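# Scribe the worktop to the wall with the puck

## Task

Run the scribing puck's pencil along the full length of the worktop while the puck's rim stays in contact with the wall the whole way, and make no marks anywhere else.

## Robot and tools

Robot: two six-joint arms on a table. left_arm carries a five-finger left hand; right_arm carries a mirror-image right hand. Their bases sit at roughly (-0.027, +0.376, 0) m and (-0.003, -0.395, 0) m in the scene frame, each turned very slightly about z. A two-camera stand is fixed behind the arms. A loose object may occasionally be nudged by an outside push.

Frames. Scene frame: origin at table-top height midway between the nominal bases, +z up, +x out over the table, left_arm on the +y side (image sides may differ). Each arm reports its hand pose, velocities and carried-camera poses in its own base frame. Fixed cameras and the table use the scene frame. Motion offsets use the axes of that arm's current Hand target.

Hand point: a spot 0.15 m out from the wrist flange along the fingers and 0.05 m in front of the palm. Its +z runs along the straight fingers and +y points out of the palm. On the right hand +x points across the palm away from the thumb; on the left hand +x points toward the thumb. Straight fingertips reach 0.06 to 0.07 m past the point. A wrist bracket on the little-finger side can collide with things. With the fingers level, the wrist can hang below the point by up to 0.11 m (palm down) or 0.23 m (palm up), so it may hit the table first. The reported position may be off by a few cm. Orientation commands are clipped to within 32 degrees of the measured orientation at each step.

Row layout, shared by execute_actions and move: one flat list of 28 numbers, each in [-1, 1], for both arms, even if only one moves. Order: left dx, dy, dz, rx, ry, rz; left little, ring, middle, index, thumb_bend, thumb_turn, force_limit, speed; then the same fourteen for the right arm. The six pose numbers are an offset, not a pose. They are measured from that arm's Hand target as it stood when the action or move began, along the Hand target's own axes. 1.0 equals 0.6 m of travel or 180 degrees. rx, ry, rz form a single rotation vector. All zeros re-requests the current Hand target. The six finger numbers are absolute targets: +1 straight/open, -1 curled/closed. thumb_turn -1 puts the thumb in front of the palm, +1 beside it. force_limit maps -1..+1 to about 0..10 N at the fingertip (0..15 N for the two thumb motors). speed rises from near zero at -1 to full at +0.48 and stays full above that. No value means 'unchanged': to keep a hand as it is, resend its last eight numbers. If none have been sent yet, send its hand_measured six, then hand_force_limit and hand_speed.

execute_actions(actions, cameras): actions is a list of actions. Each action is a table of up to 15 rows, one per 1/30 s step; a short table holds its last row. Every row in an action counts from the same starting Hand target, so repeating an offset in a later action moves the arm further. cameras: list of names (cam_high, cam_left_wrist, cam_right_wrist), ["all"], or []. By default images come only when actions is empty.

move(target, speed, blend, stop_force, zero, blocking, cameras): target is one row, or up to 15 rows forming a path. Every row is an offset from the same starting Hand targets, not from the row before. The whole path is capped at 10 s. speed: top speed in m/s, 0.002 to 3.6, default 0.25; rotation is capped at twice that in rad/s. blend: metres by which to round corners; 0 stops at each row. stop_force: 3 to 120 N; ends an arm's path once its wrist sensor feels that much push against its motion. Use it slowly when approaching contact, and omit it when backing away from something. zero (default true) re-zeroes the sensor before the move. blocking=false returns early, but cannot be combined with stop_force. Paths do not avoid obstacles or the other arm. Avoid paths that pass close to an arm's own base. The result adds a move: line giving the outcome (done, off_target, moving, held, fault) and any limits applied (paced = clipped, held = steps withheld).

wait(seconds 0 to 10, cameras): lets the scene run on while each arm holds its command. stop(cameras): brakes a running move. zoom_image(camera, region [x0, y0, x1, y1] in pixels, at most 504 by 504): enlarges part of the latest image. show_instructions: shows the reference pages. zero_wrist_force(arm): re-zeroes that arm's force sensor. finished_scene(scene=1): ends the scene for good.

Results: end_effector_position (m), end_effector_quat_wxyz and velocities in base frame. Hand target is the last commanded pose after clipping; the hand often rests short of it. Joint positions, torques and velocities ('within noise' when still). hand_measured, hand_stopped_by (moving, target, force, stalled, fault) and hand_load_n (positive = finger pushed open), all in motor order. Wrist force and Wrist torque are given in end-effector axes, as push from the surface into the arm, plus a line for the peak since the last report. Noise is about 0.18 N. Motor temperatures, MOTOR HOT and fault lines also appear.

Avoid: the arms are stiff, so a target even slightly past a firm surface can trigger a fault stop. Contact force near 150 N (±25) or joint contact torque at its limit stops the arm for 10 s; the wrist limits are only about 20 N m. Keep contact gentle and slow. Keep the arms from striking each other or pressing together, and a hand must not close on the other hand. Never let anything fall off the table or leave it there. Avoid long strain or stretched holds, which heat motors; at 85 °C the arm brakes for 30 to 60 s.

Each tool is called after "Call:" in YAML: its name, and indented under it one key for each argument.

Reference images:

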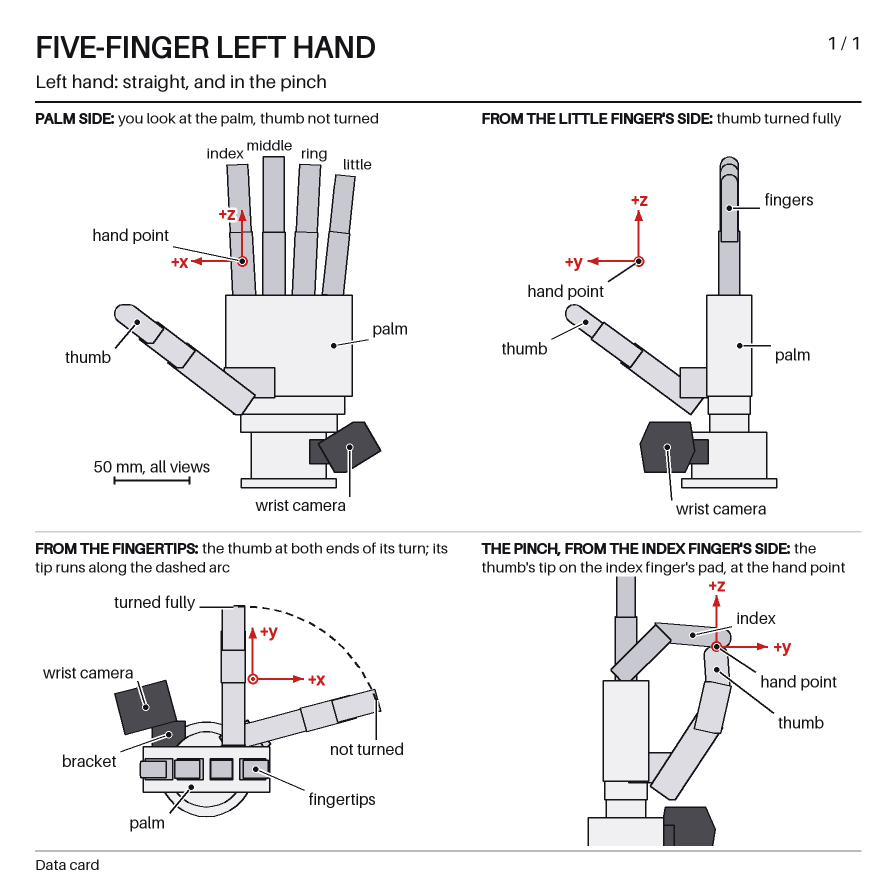

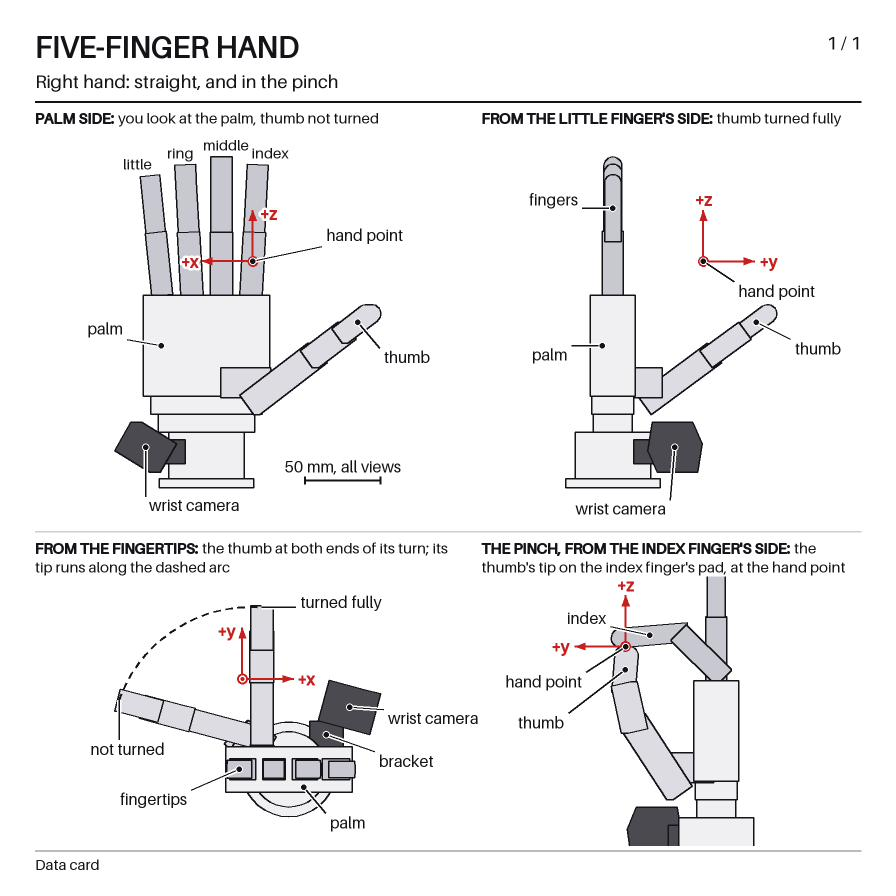

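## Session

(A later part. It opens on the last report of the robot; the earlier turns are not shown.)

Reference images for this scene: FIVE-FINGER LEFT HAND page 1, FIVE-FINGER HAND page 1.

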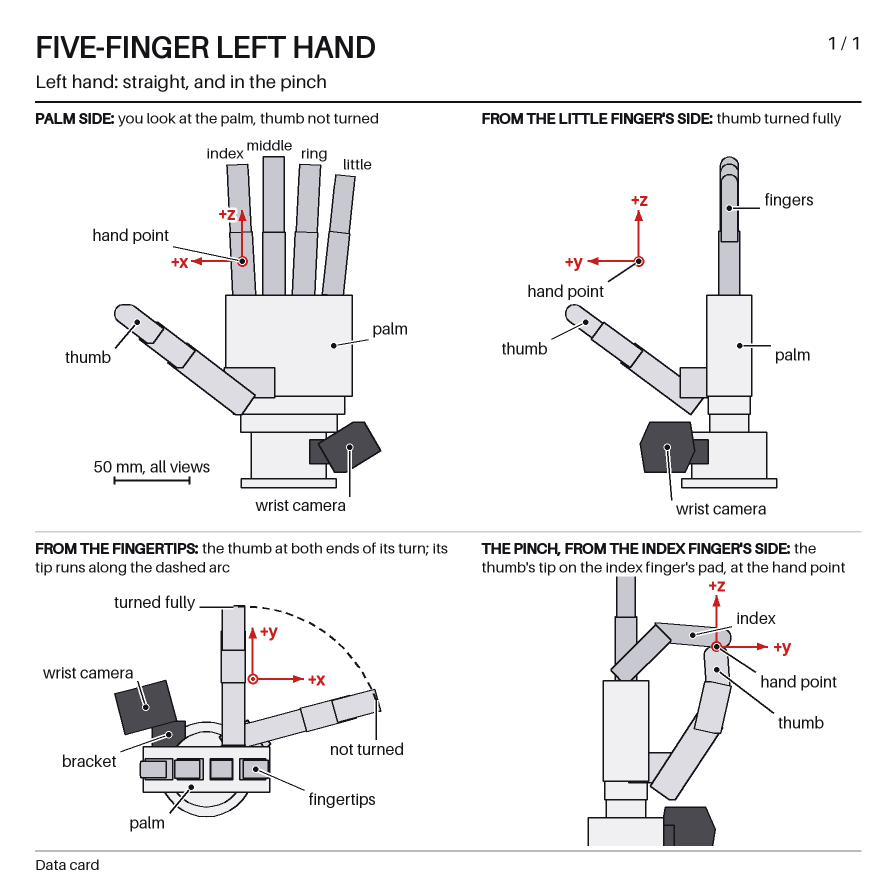

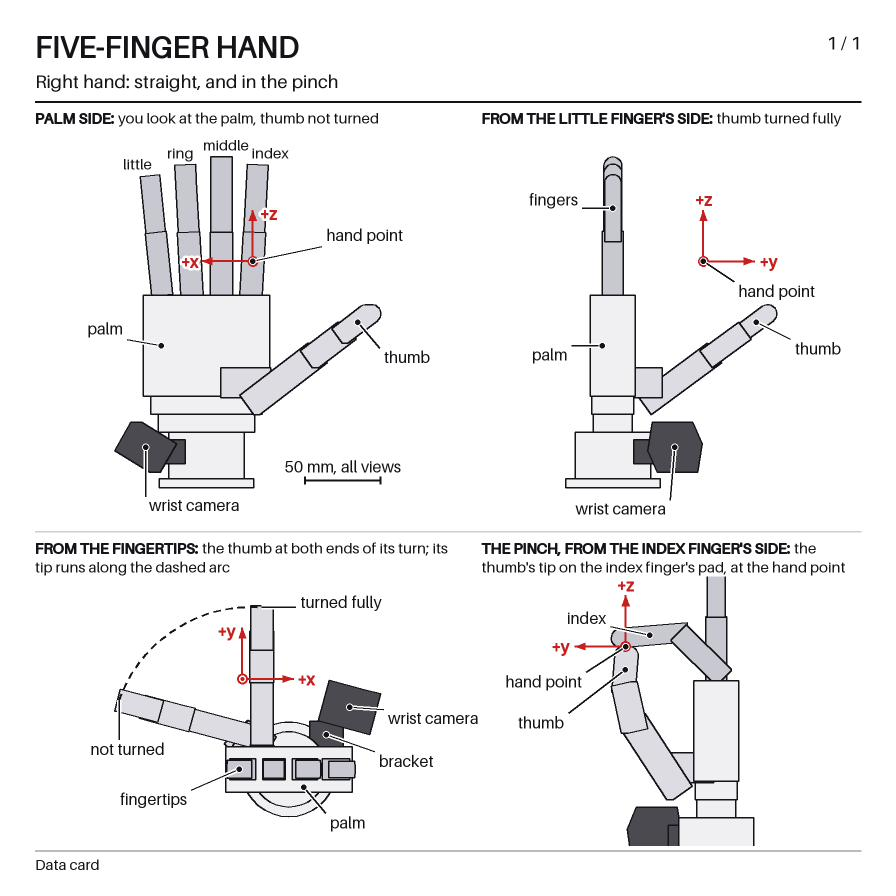

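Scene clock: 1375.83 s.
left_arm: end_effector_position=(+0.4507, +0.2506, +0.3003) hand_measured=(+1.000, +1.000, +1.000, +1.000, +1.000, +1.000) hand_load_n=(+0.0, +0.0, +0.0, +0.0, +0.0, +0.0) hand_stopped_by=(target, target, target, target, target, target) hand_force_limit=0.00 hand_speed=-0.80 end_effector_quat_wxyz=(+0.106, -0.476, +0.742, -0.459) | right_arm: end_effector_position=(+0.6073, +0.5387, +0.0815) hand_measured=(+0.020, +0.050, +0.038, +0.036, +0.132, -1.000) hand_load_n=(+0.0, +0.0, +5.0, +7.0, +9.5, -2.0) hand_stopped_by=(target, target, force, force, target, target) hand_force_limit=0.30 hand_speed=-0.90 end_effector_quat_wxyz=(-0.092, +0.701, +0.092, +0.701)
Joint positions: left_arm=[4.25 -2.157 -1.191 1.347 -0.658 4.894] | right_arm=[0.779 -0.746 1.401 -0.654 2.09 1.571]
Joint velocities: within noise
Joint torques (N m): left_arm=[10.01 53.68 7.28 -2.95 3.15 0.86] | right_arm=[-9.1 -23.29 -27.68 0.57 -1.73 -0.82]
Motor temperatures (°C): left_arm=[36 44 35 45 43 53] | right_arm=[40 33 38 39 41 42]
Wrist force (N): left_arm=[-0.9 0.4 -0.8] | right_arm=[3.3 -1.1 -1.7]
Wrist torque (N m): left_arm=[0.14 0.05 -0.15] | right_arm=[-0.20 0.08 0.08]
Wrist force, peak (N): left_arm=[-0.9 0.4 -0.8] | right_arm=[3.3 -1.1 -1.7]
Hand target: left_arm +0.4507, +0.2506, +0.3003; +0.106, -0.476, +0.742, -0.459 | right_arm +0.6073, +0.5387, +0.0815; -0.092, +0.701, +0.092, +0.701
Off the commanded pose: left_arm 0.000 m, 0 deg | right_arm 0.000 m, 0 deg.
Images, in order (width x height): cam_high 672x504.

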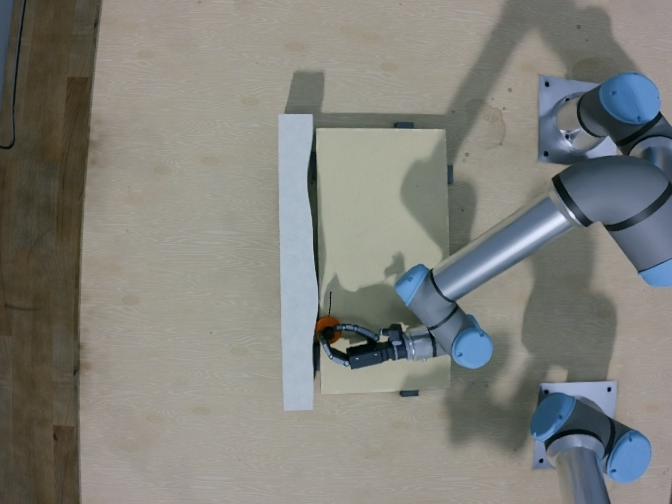

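Call:
move:
  target:
    - [0,0,0,0,0,0,1,1,1,1,1,1,0,-0.8,0,-0.019478,0.00807,0,0,0,0.02,0.05,-0.5,-0.5,0.13,-1,0.3,-0.9]
    - [0,0,0,0,0,0,1,1,1,1,1,1,0,-0.8,0,-0.039387,0.014357,0,0,0,0.02,0.05,-0.5,-0.5,0.13,-1,0.3,-0.9]
    - [0,0,0,0,0,0,1,1,1,1,1,1,0,-0.8,0,-0.05946,0.019998,0,0,0,0.02,0.05,-0.5,-0.5,0.13,-1,0.3,-0.9]
    - [0,0,0,0,0,0,1,1,1,1,1,1,0,-0.8,0,-0.079773,0.024667,0,0,0,0.02,0.05,-0.5,-0.5,0.13,-1,0.3,-0.9]
  speed: 0.015
  stop_force: 8
  cameras: ["cam_high"]

Call:
zoom_image:
  camera: "cam_high"
  region: [300, 310, 370, 380]

Scene clock: 1393.40 s.
left_arm: end_effector_position=(+0.4507, +0.2506, +0.3003) hand_measured=(+1.000, +1.000, +1.000, +1.000, +1.000, +1.000) hand_load_n=(+0.0, +0.0, +0.0, +0.0, +0.0, +0.0) hand_stopped_by=(target, target, target, target, target, target) hand_force_limit=0.00 hand_speed=-0.80 end_effector_quat_wxyz=(+0.106, -0.476, +0.742, -0.459) | right_arm: end_effector_position=(+0.6093, +0.5888, +0.0815) hand_measured=(+0.020, +0.050, +0.038, +0.034, +0.132, -1.000) hand_load_n=(+0.0, +1.5, +7.0, +0.0, +9.5, -5.0) hand_stopped_by=(target, target, force, force, target, target) hand_force_limit=0.30 hand_speed=-0.90 end_effector_quat_wxyz=(-0.092, +0.701, +0.092, +0.701)
Joint positions: left_arm=[4.25 -2.157 -1.191 1.347 -0.658 4.894] | right_arm=[0.83 -0.657 1.223 -0.565 2.141 1.571]
Joint torques (N m): left_arm=[10.37 54.36 7.94 -2.97 3.06 0.96] | right_arm=[10.08 -22.83 -29.69 0.31 0.26 2.42]
Wrist force (N): left_arm=[-0.9 0.3 -0.7] | right_arm=[9.4 4.0 -10.2]
Wrist torque (N m): left_arm=[0.13 0.04 -0.14] | right_arm=[-0.38 0.00 0.10]
Wrist force, peak (N): left_arm=[-1.1 0.0 -1.1] | right_arm=[10.7 4.1 -10.2]
Hand target: left_arm +0.4507, +0.2506, +0.3003; +0.106, -0.476, +0.742, -0.459 | right_arm +0.6093, +0.5888, +0.0815; -0.092, +0.701, +0.092, +0.701
Off the commanded pose: left_arm 0.000 m, 0 deg | right_arm 0.000 m, 0 deg.
move: done
Images, in order (width x height): cam_high 672x504.

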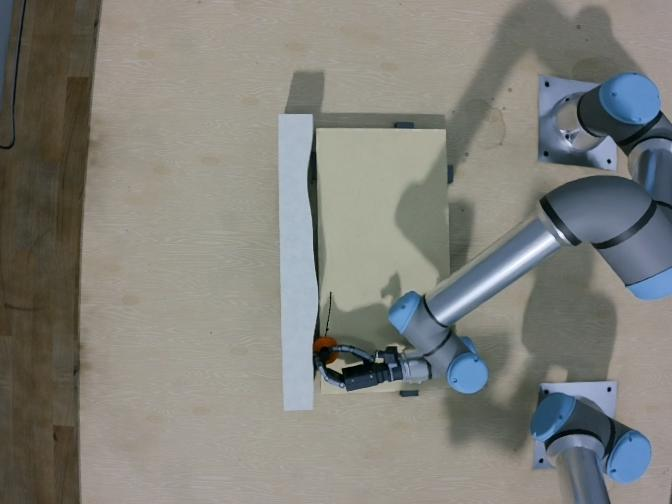

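Scaled by 7.200 from the camera's 672x504 image, which has a finer 960x720 frame.

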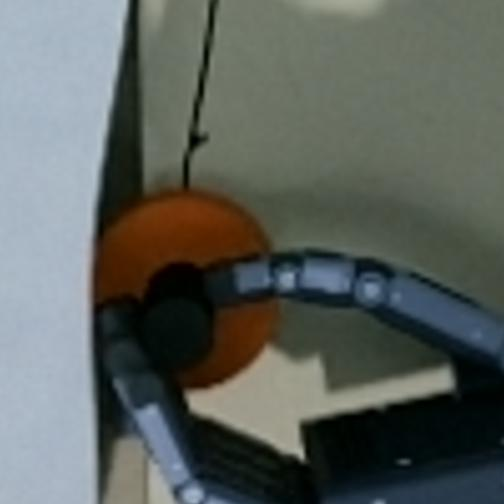

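Call:
move:
  target: [0,0,0,0,0,0,1,1,1,1,1,1,0,-0.8,0.00067,-0.00043,-0.00161,0,0,0,0.02,0.05,-0.5,-0.5,0.13,-1,0.3,-0.9]
  speed: 0.005
  cameras: ["cam_high"]

Call:
zoom_image:
  camera: "cam_high"
  region: [300, 310, 370, 380]

Scene clock: 1427.40 s.
left_arm: end_effector_position=(+0.4507, +0.2506, +0.3003) hand_measured=(+1.000, +1.000, +1.000, +1.000, +1.000, +1.000) hand_load_n=(+0.0, +0.0, +0.0, +0.0, +0.0, -0.5) hand_stopped_by=(target, target, target, target, target, target) hand_force_limit=0.00 hand_speed=-0.80 end_effector_quat_wxyz=(+0.106, -0.476, +0.742, -0.459) | right_arm: end_effector_position=(+0.6083, +0.5888, +0.0818) hand_measured=(+0.020, +0.050, +0.038, +0.034, +0.132, -1.000) hand_load_n=(+0.0, +0.5, +7.0, +3.5, +9.5, -3.0) hand_stopped_by=(target, target, force, force, target, target) hand_force_limit=0.30 hand_speed=-0.90 end_effector_quat_wxyz=(-0.091, +0.701, +0.092, +0.701)
Joint positions: left_arm=[4.25 -2.157 -1.191 1.347 -0.658 4.894] | right_arm=[0.831 -0.659 1.225 -0.565 2.142 1.571]
Joint torques (N m): left_arm=[10.78 53.53 7.61 -2.9 3.03 0.91] | right_arm=[10.63 -67.02 -8.09 -2.83 1.07 2.28]
Wrist force (N): left_arm=[-0.9 0.2 -0.8] | right_arm=[4.7 0.8 -3.9]
Wrist torque (N m): left_arm=[0.12 0.05 -0.14] | right_arm=[-0.30 0.00 0.04]
Wrist force, peak (N): left_arm=[-1.1 0.4 -1.0] | right_arm=[11.2 4.3 -10.1]
Hand target: left_arm +0.4507, +0.2506, +0.3003; +0.106, -0.476, +0.742, -0.459 | right_arm +0.6083, +0.5888, +0.0819; -0.092, +0.701, +0.092, +0.701
Off the commanded pose: left_arm 0.000 m, 0 deg | right_arm 0.000 m, 0 deg.
move: done
Images, in order (width x height): cam_high 672x504.

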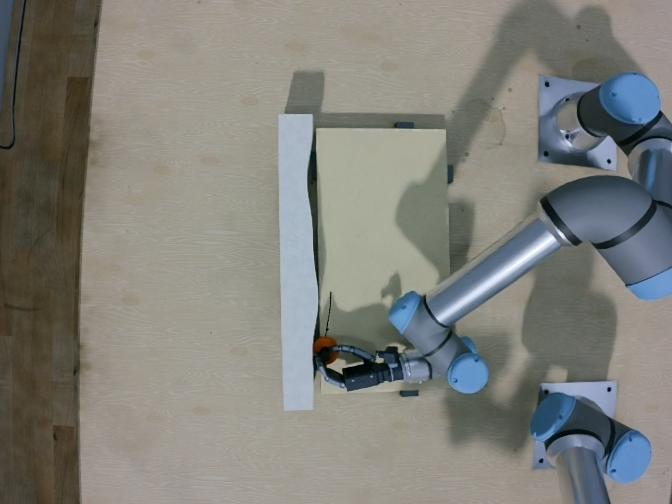

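Scaled by 7.200 from the camera's 672x504 image, which has a finer 960x720 frame.

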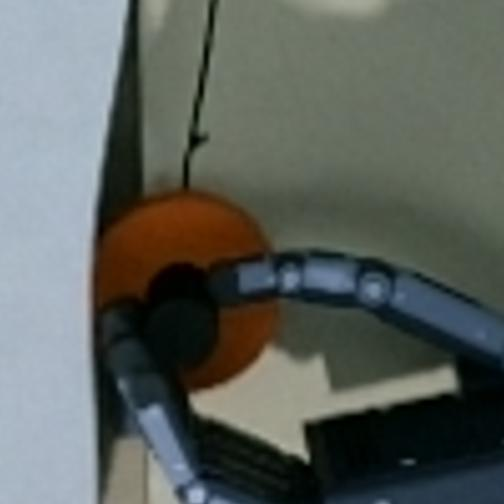

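Call:
move:
  target: [0,0,0,0,0,0,1,1,1,1,1,1,0,-0.8,0,0,0,0,0,0,0.05,0.08,0.10,0.10,0.13,-1,0.3,-0.9]
  speed: 0.005
  cameras: ["cam_high"]

Call:
zoom_image:
  camera: "cam_high"
  region: [300, 310, 370, 380]

Scene clock: 1431.93 s.
left_arm: end_effector_position=(+0.4507, +0.2506, +0.3003) hand_measured=(+1.000, +1.000, +1.000, +1.000, +1.000, +1.000) hand_load_n=(+0.0, +0.0, +0.0, +0.0, +0.0, -0.5) hand_stopped_by=(target, target, target, target, target, target) hand_force_limit=0.00 hand_speed=-0.80 end_effector_quat_wxyz=(+0.106, -0.476, +0.742, -0.459) | right_arm: end_effector_position=(+0.6082, +0.5888, +0.0819) hand_measured=(+0.050, +0.080, +0.100, +0.100, +0.130, -1.000) hand_load_n=(+0.0, +0.5, +0.0, +0.0, +1.0, -0.5) hand_stopped_by=(target, target, target, target, target, target) hand_force_limit=0.30 hand_speed=-0.90 end_effector_quat_wxyz=(-0.092, +0.701, +0.092, +0.701)
Joint positions: left_arm=[4.25 -2.157 -1.191 1.347 -0.658 4.894] | right_arm=[0.831 -0.659 1.225 -0.565 2.142 1.571]
Joint torques (N m): left_arm=[10.46 53.98 7.96 -2.98 3.03 1.02] | right_arm=[6.02 -65.02 -8.9 -2.86 1.03 -0.23]
Wrist force (N): left_arm=[-0.9 0.4 -0.7] | right_arm=[1.0 -0.5 -1.5]
Wrist torque (N m): left_arm=[0.14 0.04 -0.14] | right_arm=[-0.18 -0.01 0.04]
Wrist force, peak (N): left_arm=[-1.1 0.3 -1.0] | right_arm=[4.0 0.3 -5.8]
Hand target: left_arm +0.4507, +0.2506, +0.3003; +0.106, -0.476, +0.742, -0.459 | right_arm +0.6083, +0.5888, +0.0819; -0.092, +0.701, +0.092, +0.701
Off the commanded pose: left_arm 0.000 m, 0 deg | right_arm 0.000 m, 0 deg.
move: done
Images, in order (width x height): cam_high 672x504.

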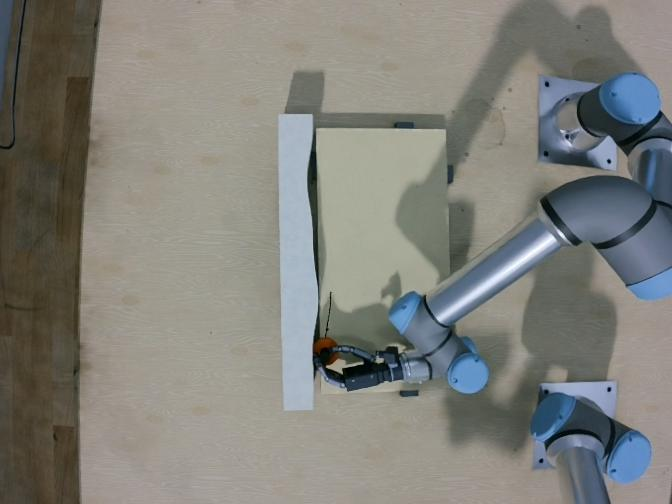

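Scaled by 7.200 from the camera's 672x504 image, which has a finer 960x720 frame.

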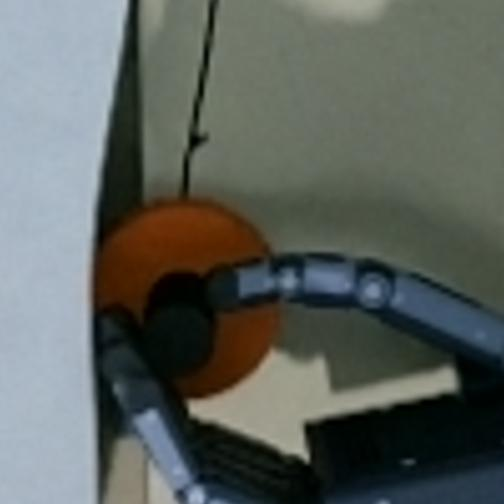

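Call:
move:
  target: [0,0,0,0,0,0,1,1,1,1,1,1,0,-0.8,0,0,0,0,0,0,0.05,0.08,0.10,0.10,0.25,-1,0.3,-0.85]
  speed: 0.005
  cameras: ["cam_high", "cam_right_wrist"]

Call:
zoom_image:
  camera: "cam_high"
  region: [300, 310, 370, 380]

Scene clock: 1441.90 s.
left_arm: end_effector_position=(+0.4507, +0.2506, +0.3003) hand_measured=(+1.000, +1.000, +1.000, +1.000, +1.000, +1.000) hand_load_n=(+0.0, +0.0, +0.0, +0.0, +0.0, +0.0) hand_stopped_by=(target, target, target, target, target, target) hand_force_limit=0.00 hand_speed=-0.80 end_effector_quat_wxyz=(+0.106, -0.476, +0.742, -0.459) | right_arm: end_effector_position=(+0.6083, +0.5888, +0.0819) hand_measured=(+0.050, +0.080, +0.100, +0.100, +0.250, -1.000) hand_load_n=(+0.0, +0.0, +0.0, +0.0, +0.0, +0.0) hand_stopped_by=(target, target, target, target, target, target) hand_force_limit=0.30 hand_speed=-0.85 end_effector_quat_wxyz=(-0.092, +0.701, +0.092, +0.701)
Joint positions: left_arm=[4.25 -2.157 -1.191 1.347 -0.658 4.894] | right_arm=[0.831 -0.659 1.225 -0.565 2.142 1.571]
Joint torques (N m): left_arm=[10.33 53.44 8.15 -2.91 3.06 0.97] | right_arm=[-6.37 -49.92 -9.24 -2 0.51 -1.37]
Wrist force (N): left_arm=[-0.9 0.3 -0.8] | right_arm=[1.3 -0.9 -0.3]
Wrist torque (N m): left_arm=[0.13 0.04 -0.14] | right_arm=[-0.21 -0.05 0.06]
Wrist force, peak (N): left_arm=[-1.1 0.3 -1.0] | right_arm=[2.8 -0.7 -1.8]
Hand target: left_arm +0.4507, +0.2506, +0.3003; +0.106, -0.476, +0.742, -0.459 | right_arm +0.6083, +0.5888, +0.0819; -0.092, +0.701, +0.092, +0.701
Off the commanded pose: left_arm 0.000 m, 0 deg | right_arm 0.000 m, 0 deg.
move: done
Images, in order (width x height): cam_high 672x504, cam_right_wrist 672x504.

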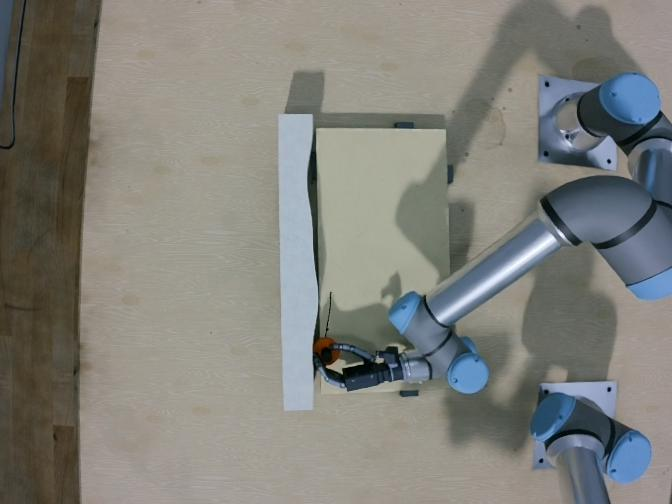

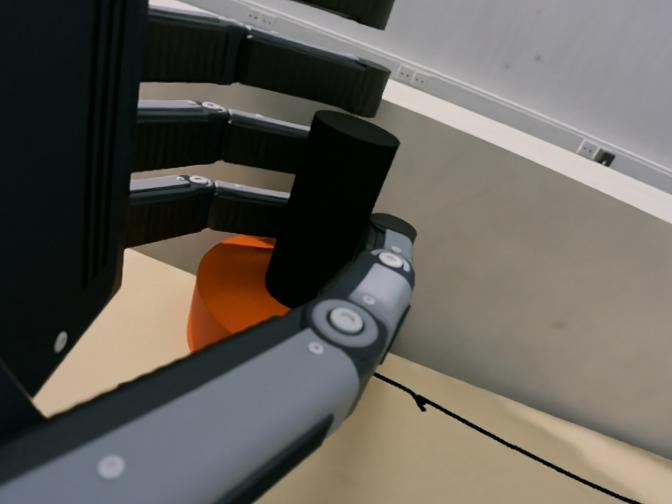

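Scaled by 7.200 from the camera's 672x504 image, which has a finer 960x720 frame.

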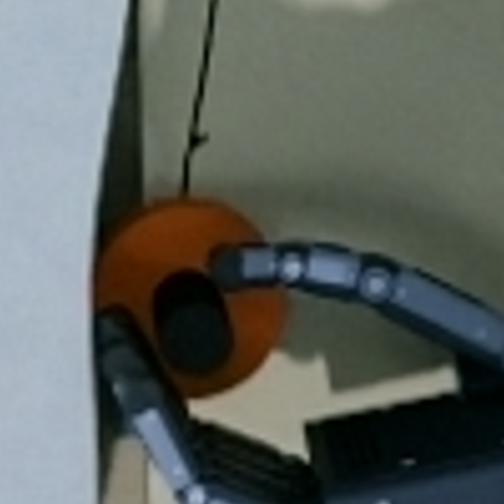

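Call:
move:
  target: [0,0,0,0,0,0,1,1,1,1,1,1,0,-0.8,0,0,0,0,0,0,0.05,0.08,0.10,0.10,0.6,-1,0.3,-0.6]
  speed: 0.005

Call:
move:
  target: [0,0,0,0,0,0,1,1,1,1,1,1,0,-0.8,0,-0.00402,0.00108,0,0,0,0.05,0.08,0.10,0.10,0.6,-1,0.3,-0.6]
  speed: 0.01
  cameras: ["cam_high", "cam_right_wrist"]

Call:
zoom_image:
  camera: "cam_high"
  region: [300, 310, 370, 380]

Scene clock: 1551.97 s.
left_arm: end_effector_position=(+0.4507, +0.2506, +0.3003) hand_measured=(+1.000, +1.000, +1.000, +1.000, +1.000, +1.000) hand_load_n=(+0.0, +0.0, -0.5, +0.0, +0.0, +0.0) hand_stopped_by=(target, target, target, target, target, target) hand_force_limit=0.00 hand_speed=-0.80 end_effector_quat_wxyz=(+0.106, -0.476, +0.742, -0.459) | right_arm: end_effector_position=(+0.6083, +0.5888, +0.0819) hand_measured=(+0.050, +0.080, +0.100, +0.100, +0.600, -1.000) hand_load_n=(+0.0, +0.5, -0.5, +0.0, +0.0, +0.0) hand_stopped_by=(target, target, target, target, target, target) hand_force_limit=0.30 hand_speed=-0.60 end_effector_quat_wxyz=(-0.092, +0.701, +0.092, +0.701)
Joint positions: left_arm=[4.25 -2.157 -1.191 1.347 -0.658 4.894] | right_arm=[0.831 -0.659 1.225 -0.565 2.142 1.571]
Joint torques (N m): left_arm=[10.11 53.93 8.46 -2.87 2.87 1.09] | right_arm=[-5.97 -34.73 -9.55 -1.12 -0.26 -1.33]
Wrist force (N): left_arm=[-0.9 0.3 -0.8] | right_arm=[0.9 -1.0 -0.1]
Wrist torque (N m): left_arm=[0.14 0.05 -0.15] | right_arm=[-0.23 0.02 0.03]
Wrist force, peak (N): left_arm=[-1.1 0.5 -0.8] | right_arm=[1.6 -0.7 0.2]
Hand target: left_arm +0.4507, +0.2506, +0.3003; +0.106, -0.476, +0.742, -0.459 | right_arm +0.6083, +0.5888, +0.0819; -0.092, +0.701, +0.092, +0.701
Off the commanded pose: left_arm 0.000 m, 0 deg | right_arm 0.000 m, 0 deg.
move: done

Scene clock: 1552.70 s.
left_arm: end_effector_position=(+0.4507, +0.2506, +0.3003) hand_measured=(+1.000, +1.000, +1.000, +1.000, +1.000, +1.000) hand_load_n=(+0.0, +0.0, +0.0, +0.0, +0.0, +0.0) hand_stopped_by=(target, target, target, target, target, target) hand_force_limit=0.00 hand_speed=-0.80 end_effector_quat_wxyz=(+0.106, -0.476, +0.742, -0.459) | right_arm: end_effector_position=(+0.6083, +0.5912, +0.0819) hand_measured=(+0.050, +0.080, +0.100, +0.100, +0.600, -1.000) hand_load_n=(+0.0, +0.0, -2.0, -0.5, +0.0, +0.0) hand_stopped_by=(target, target, target, target, target, target) hand_force_limit=0.30 hand_speed=-0.60 end_effector_quat_wxyz=(-0.092, +0.701, +0.092, +0.701)
Joint positions: left_arm=[4.25 -2.157 -1.191 1.347 -0.658 4.894] | right_arm=[0.834 -0.655 1.216 -0.561 2.145 1.571]
Joint torques (N m): left_arm=[9.73 53.2 8.48 -2.89 3 1.09] | right_arm=[10.93 -27.36 -31.99 -0.01 1.49 -1.27]
Wrist force (N): left_arm=[-1.1 0.1 -1.0] | right_arm=[0.6 0.2 -1.9]
Wrist torque (N m): left_arm=[0.11 0.07 -0.15] | right_arm=[-0.22 0.02 0.07]
Wrist force, peak (N): left_arm=[-1.1 0.1 -1.0] | right_arm=[1.9 0.0 -1.8]
Hand target: left_arm +0.4507, +0.2506, +0.3003; +0.106, -0.476, +0.742, -0.459 | right_arm +0.6083, +0.5913, +0.0819; -0.092, +0.701, +0.092, +0.701
Off the commanded pose: left_arm 0.000 m, 0 deg | right_arm 0.000 m, 0 deg.
move: done
Images, in order (width x height): cam_high 672x504, cam_right_wrist 672x504.

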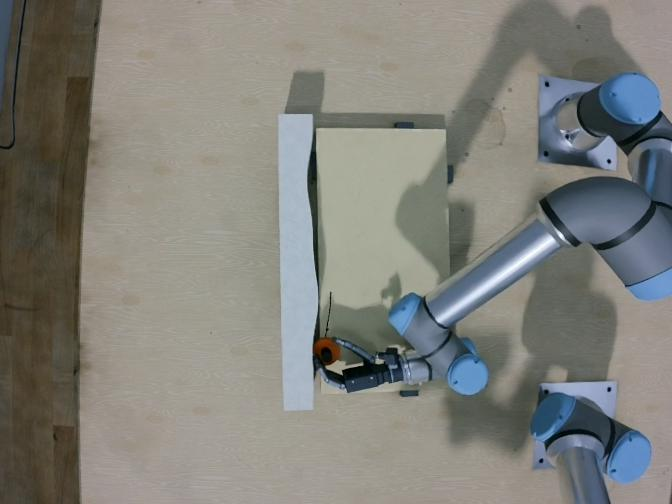

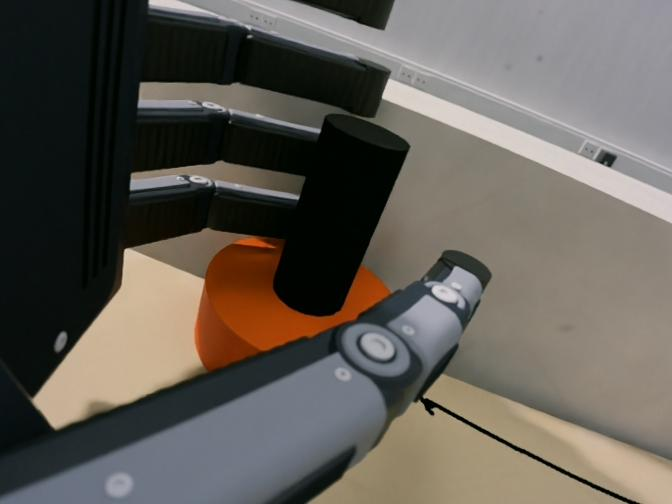

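Scaled by 7.200 from the camera's 672x504 image, which has a finer 960x720 frame.

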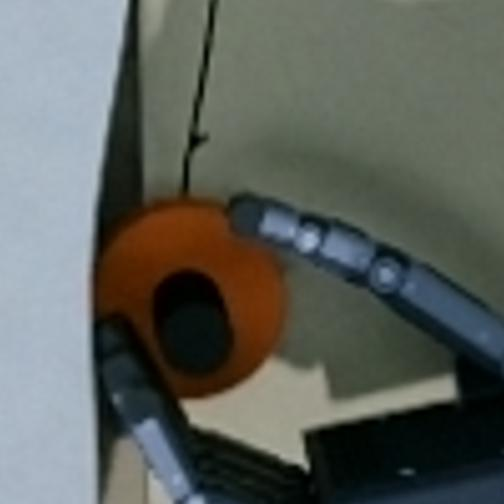

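Call:
move:
  target:
    - [0,0,0,0,0,0,1,1,1,1,1,1,0,-0.8,0,-0.00043,-0.00161,0,0,0,0.05,0.08,0.10,0.10,0.6,-1,0.3,-0.6]
    - [0,0,0,0,0,0,1,1,1,1,1,1,0,-0.8,0.13,-0.00043,-0.00161,0,0,0,0.05,0.08,0.10,0.10,0.6,-1,0.3,-0.6]
  speed: 0.04
  cameras: ["cam_high", "cam_right_wrist"]

Call:
zoom_image:
  camera: "cam_high"
  region: [300, 310, 370, 380]

Scene clock: 1563.03 s.
left_arm: end_effector_position=(+0.4507, +0.2506, +0.3003) hand_measured=(+1.000, +1.000, +1.000, +1.000, +1.000, +1.000) hand_load_n=(+0.0, -0.5, +0.0, +0.0, +0.0, -0.5) hand_stopped_by=(target, target, target, target, target, target) hand_force_limit=0.00 hand_speed=-0.80 end_effector_quat_wxyz=(+0.106, -0.476, +0.742, -0.459) | right_arm: end_effector_position=(+0.6073, +0.5913, +0.1598) hand_measured=(+0.050, +0.080, +0.100, +0.100, +0.600, -1.000) hand_load_n=(+0.0, +0.0, +0.0, +0.0, +0.0, +0.0) hand_stopped_by=(target, target, target, target, target, target) hand_force_limit=0.30 hand_speed=-0.60 end_effector_quat_wxyz=(-0.091, +0.701, +0.092, +0.701)
Joint positions: left_arm=[4.25 -2.157 -1.191 1.347 -0.658 4.894] | right_arm=[0.835 -0.749 1.173 -0.423 2.146 1.571]
Joint torques (N m): left_arm=[10.6 53.91 8.46 -2.87 3.14 1.16] | right_arm=[9.4 -67.81 -32.04 0.11 -0.69 0.43]
Wrist force (N): left_arm=[-1.0 0.3 -0.8] | right_arm=[1.2 -0.9 -0.3]
Wrist torque (N m): left_arm=[0.12 0.06 -0.15] | right_arm=[-0.18 -0.01 0.05]
Wrist force, peak (N): left_arm=[-1.1 0.0 -1.1] | right_arm=[2.0 0.2 -1.9]
Hand target: left_arm +0.4507, +0.2506, +0.3003; +0.106, -0.476, +0.742, -0.459 | right_arm +0.6073, +0.5913, +0.1599; -0.092, +0.701, +0.092, +0.701
Off the commanded pose: left_arm 0.000 m, 0 deg | right_arm 0.000 m, 0 deg.
move: done
Images, in order (width x height): cam_high 672x504, cam_right_wrist 672x504.

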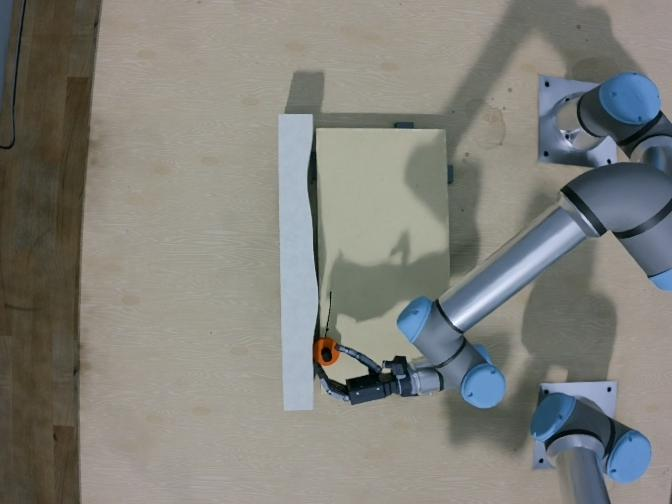

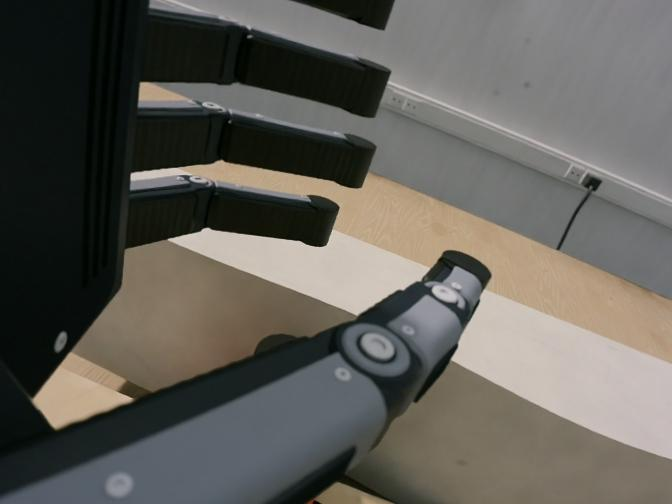

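Scaled by 7.200 from the camera's 672x504 image, which has a finer 960x720 frame.

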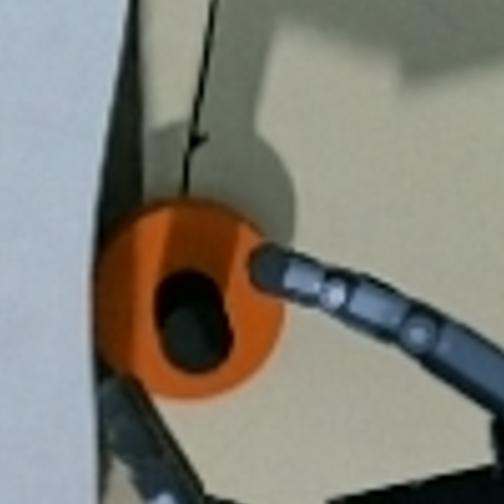

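Call:
move:
  target:
    - [0,0,0,0,0,0,1,1,1,1,1,1,0,-0.8,0.3167,0,0,0,0,0,0.05,0.08,0.10,0.10,0.6,-1,0.3,-0.6]
    - [0,0,0,0,0,0,1,1,1,1,1,1,0,-0.8,0.3167,0.1808,-0.2331,0,-0.5,0,-1,1,-1,1,1,-1,0.3,0]
  speed: 0.3
  blend: [0.03, 0]
  cameras: ["cam_high", "cam_right_wrist"]

Scene clock: 1580.70 s.
left_arm: end_effector_position=(+0.4507, +0.2506, +0.3003) hand_measured=(+1.000, +1.000, +1.000, +1.000, +1.000, +1.000) hand_load_n=(+0.0, +0.0, +0.0, +0.0, +0.0, +0.0) hand_stopped_by=(target, target, target, target, target, target) hand_force_limit=0.00 hand_speed=-0.80 end_effector_quat_wxyz=(+0.106, -0.476, +0.742, -0.459) | right_arm: end_effector_position=(+0.4991, +0.4496, +0.3491) hand_measured=(-1.000, +1.000, -1.000, +1.000, +1.000, -1.000) hand_load_n=(+0.0, +0.0, +0.0, +0.0, +0.0, +0.0) hand_stopped_by=(target, target, target, target, target, target) hand_force_limit=0.30 hand_speed=0.00 end_effector_quat_wxyz=(-0.140, +0.950, +0.170, +0.220)
Joint positions: left_arm=[4.25 -2.157 -1.191 1.347 -0.658 4.894] | right_arm=[0.579 -0.642 0.035 1.656 1.489 1.817]
Joint torques (N m): left_arm=[9.79 53.6 9.98 -2.86 3.04 1.22] | right_arm=[-8.86 -66.83 -25.24 2.09 -2.22 1.74]
Wrist force (N): left_arm=[-1.0 0.3 -0.8] | right_arm=[0.5 -0.4 0.3]
Wrist torque (N m): left_arm=[0.13 0.06 -0.15] | right_arm=[-0.11 -0.06 0.18]
Wrist force, peak (N): left_arm=[-1.2 0.3 -0.9] | right_arm=[2.3 -1.2 0.1]
Hand target: left_arm +0.4507, +0.2506, +0.3003; +0.106, -0.476, +0.742, -0.459 | right_arm +0.5001, +0.4506, +0.3500; +0.000, +0.992, +0.130, +0.000
Off the commanded pose: left_arm 0.000 m, 0 deg | right_arm 0.002 m, 31 deg.
elbow stopped short (right arm): the move would have taken joint 3 (elbow) straighter than the controller allows.
move: off_target (right_arm); target 2's new numbers were sent with right_arm's hand 0.002 m and 31 deg from that target; limits=paced
Images, in order (width x height): cam_high 672x504, cam_right_wrist 672x504.

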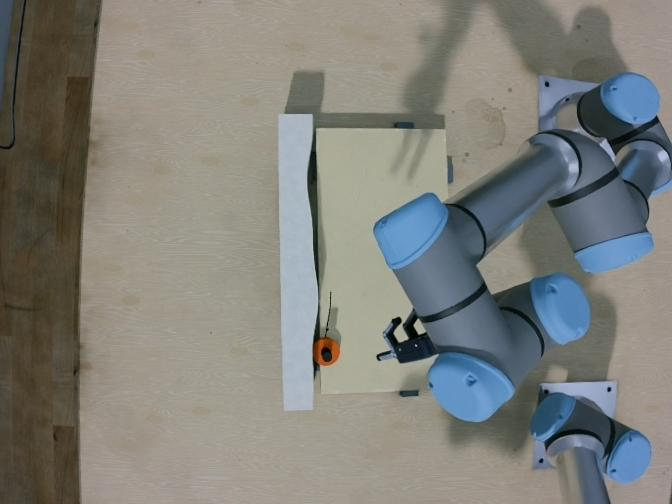

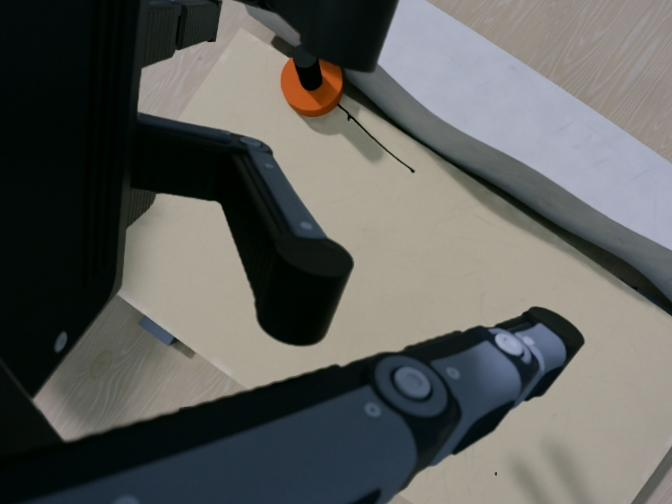

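Call:
move:
  target: [0,0,0,0,0,0,1,1,1,1,1,1,0,-0.8,-0.0805,-0.0216,0.0833,0.1180,0.1507,0.5624,-1,1,-1,1,1,-1,0.3,0]
  speed: 0.25
  cameras: ["cam_high", "cam_right_wrist"]

Scene clock: 1637.60 s.
left_arm: end_effector_position=(+0.4507, +0.2506, +0.3003) hand_measured=(+1.000, +1.000, +1.000, +1.000, +1.000, +1.000) hand_load_n=(+0.0, +0.0, +0.0, +0.0, +0.0, +0.0) hand_stopped_by=(target, target, target, target, target, target) hand_force_limit=0.00 hand_speed=-0.80 end_effector_quat_wxyz=(+0.106, -0.476, +0.742, -0.459) | right_arm: end_effector_position=(+0.4501, +0.4507, +0.3001) hand_measured=(-1.000, +1.000, -1.000, +1.000, +1.000, -1.000) hand_load_n=(+0.0, +0.0, +0.0, +0.0, +0.0, +0.0) hand_stopped_by=(target, target, target, target, target, target) hand_force_limit=0.30 hand_speed=0.00 end_effector_quat_wxyz=(-0.184, +0.689, -0.677, +0.181)
Joint positions: left_arm=[4.25 -2.157 -1.191 1.347 -0.658 4.894] | right_arm=[0.598 -0.926 0.699 1.348 1.849 3.658]
Joint torques (N m): left_arm=[10.15 53.42 9.82 -2.85 2.95 1.24] | right_arm=[10.82 -60.49 -9.19 -0.01 2.29 2.03]
Wrist force (N): left_arm=[-1.0 0.3 -0.7] | right_arm=[0.4 -0.5 -0.3]
Wrist torque (N m): left_arm=[0.12 0.07 -0.15] | right_arm=[-0.11 -0.03 -0.03]
Wrist force, peak (N): left_arm=[-1.1 0.2 -1.0] | right_arm=[0.9 -0.6 0.3]
Hand target: left_arm +0.4507, +0.2506, +0.3003; +0.106, -0.476, +0.742, -0.459 | right_arm +0.4501, +0.4507, +0.3001; -0.184, +0.689, -0.677, +0.181
Off the commanded pose: left_arm 0.000 m, 0 deg | right_arm 0.000 m, 0 deg.
move: done
Images, in order (width x height): cam_high 672x504, cam_right_wrist 672x504.

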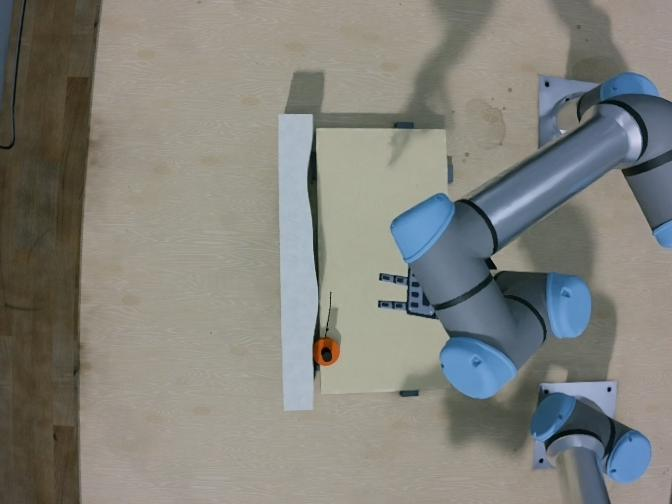

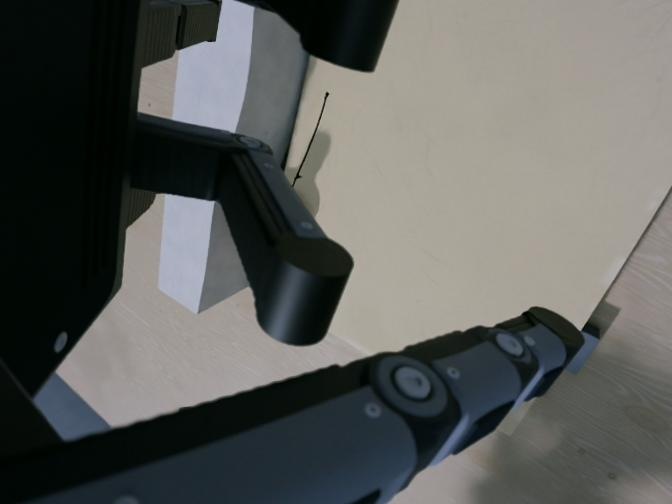

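Call:
move:
  target: [0,0,0,0,0,0,1,1,1,1,1,1,0,-0.8,-0.2675,0.0530,0.2388,0,0,0,-1,1,-1,1,1,-1,0.3,0]
  speed: 0.15
  cameras: ["cam_high", "cam_right_wrist"]

Call:
zoom_image:
  camera: "cam_high"
  region: [300, 310, 400, 410]

Scene clock: 1657.70 s.
left_arm: end_effector_position=(+0.4507, +0.2506, +0.3003) hand_measured=(+1.000, +1.000, +1.000, +1.000, +1.000, +1.000) hand_load_n=(+0.0, +0.0, +0.0, +0.0, +0.0, +0.0) hand_stopped_by=(target, target, target, target, target, target) hand_force_limit=0.00 hand_speed=-0.80 end_effector_quat_wxyz=(+0.106, -0.476, +0.742, -0.459) | right_arm: end_effector_position=(+0.4906, +0.6108, +0.1596) hand_measured=(-1.000, +1.000, -1.000, +1.000, +1.000, -1.000) hand_load_n=(+0.0, +0.0, +0.0, +0.0, +0.0, +0.0) hand_stopped_by=(target, target, target, target, target, target) hand_force_limit=0.30 hand_speed=0.00 end_effector_quat_wxyz=(-0.229, +0.681, -0.673, +0.176)
Joint positions: left_arm=[4.25 -2.157 -1.191 1.347 -0.658 4.894] | right_arm=[0.751 -0.372 0.035 1.41 1.896 3.797]
Joint torques (N m): left_arm=[10.63 53.41 10.01 -2.78 2.88 1.25] | right_arm=[10.84 -31.36 -29.97 -0.2 -1.74 1.51]
Wrist force (N): left_arm=[-0.9 0.1 -0.7] | right_arm=[0.5 -0.4 -0.3]
Wrist torque (N m): left_arm=[0.11 0.05 -0.14] | right_arm=[-0.11 -0.05 -0.02]
Wrist force, peak (N): left_arm=[-1.2 0.5 -0.8] | right_arm=[0.8 -0.5 -1.5]
Hand target: left_arm +0.4507, +0.2506, +0.3003; +0.106, -0.476, +0.742, -0.459 | right_arm +0.4914, +0.6119, +0.1600; -0.184, +0.689, -0.677, +0.181
Off the commanded pose: left_arm 0.000 m, 0 deg | right_arm 0.001 m, 5 deg.
elbow stopped short (right arm): the move would have taken joint 3 (elbow) straighter than the controller allows.
move: off_target (right_arm)
Images, in order (width x height): cam_high 672x504, cam_right_wrist 672x504.

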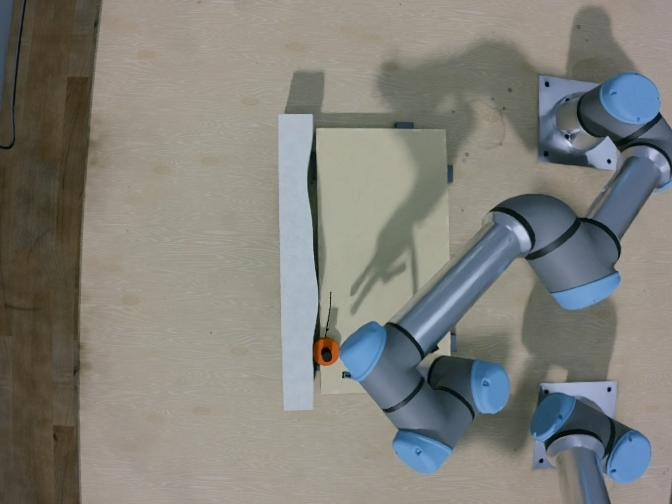

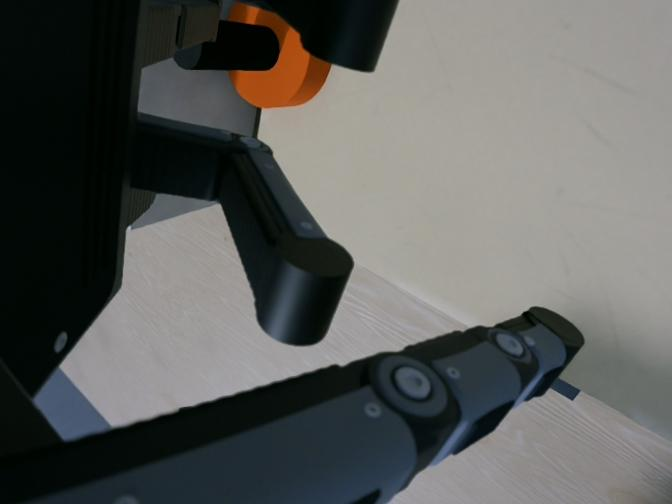

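Scaled by 5.040 from the camera's 672x504 image, which has a finer 960x720 frame.

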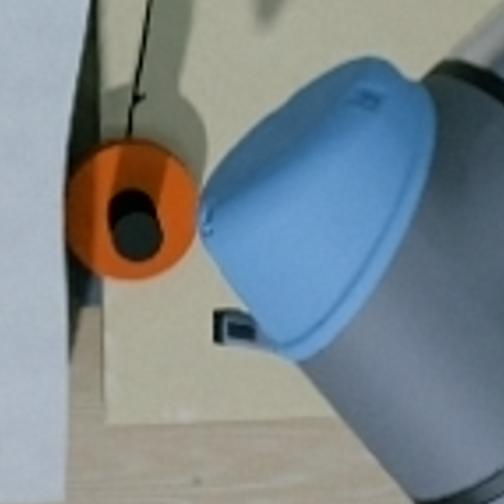

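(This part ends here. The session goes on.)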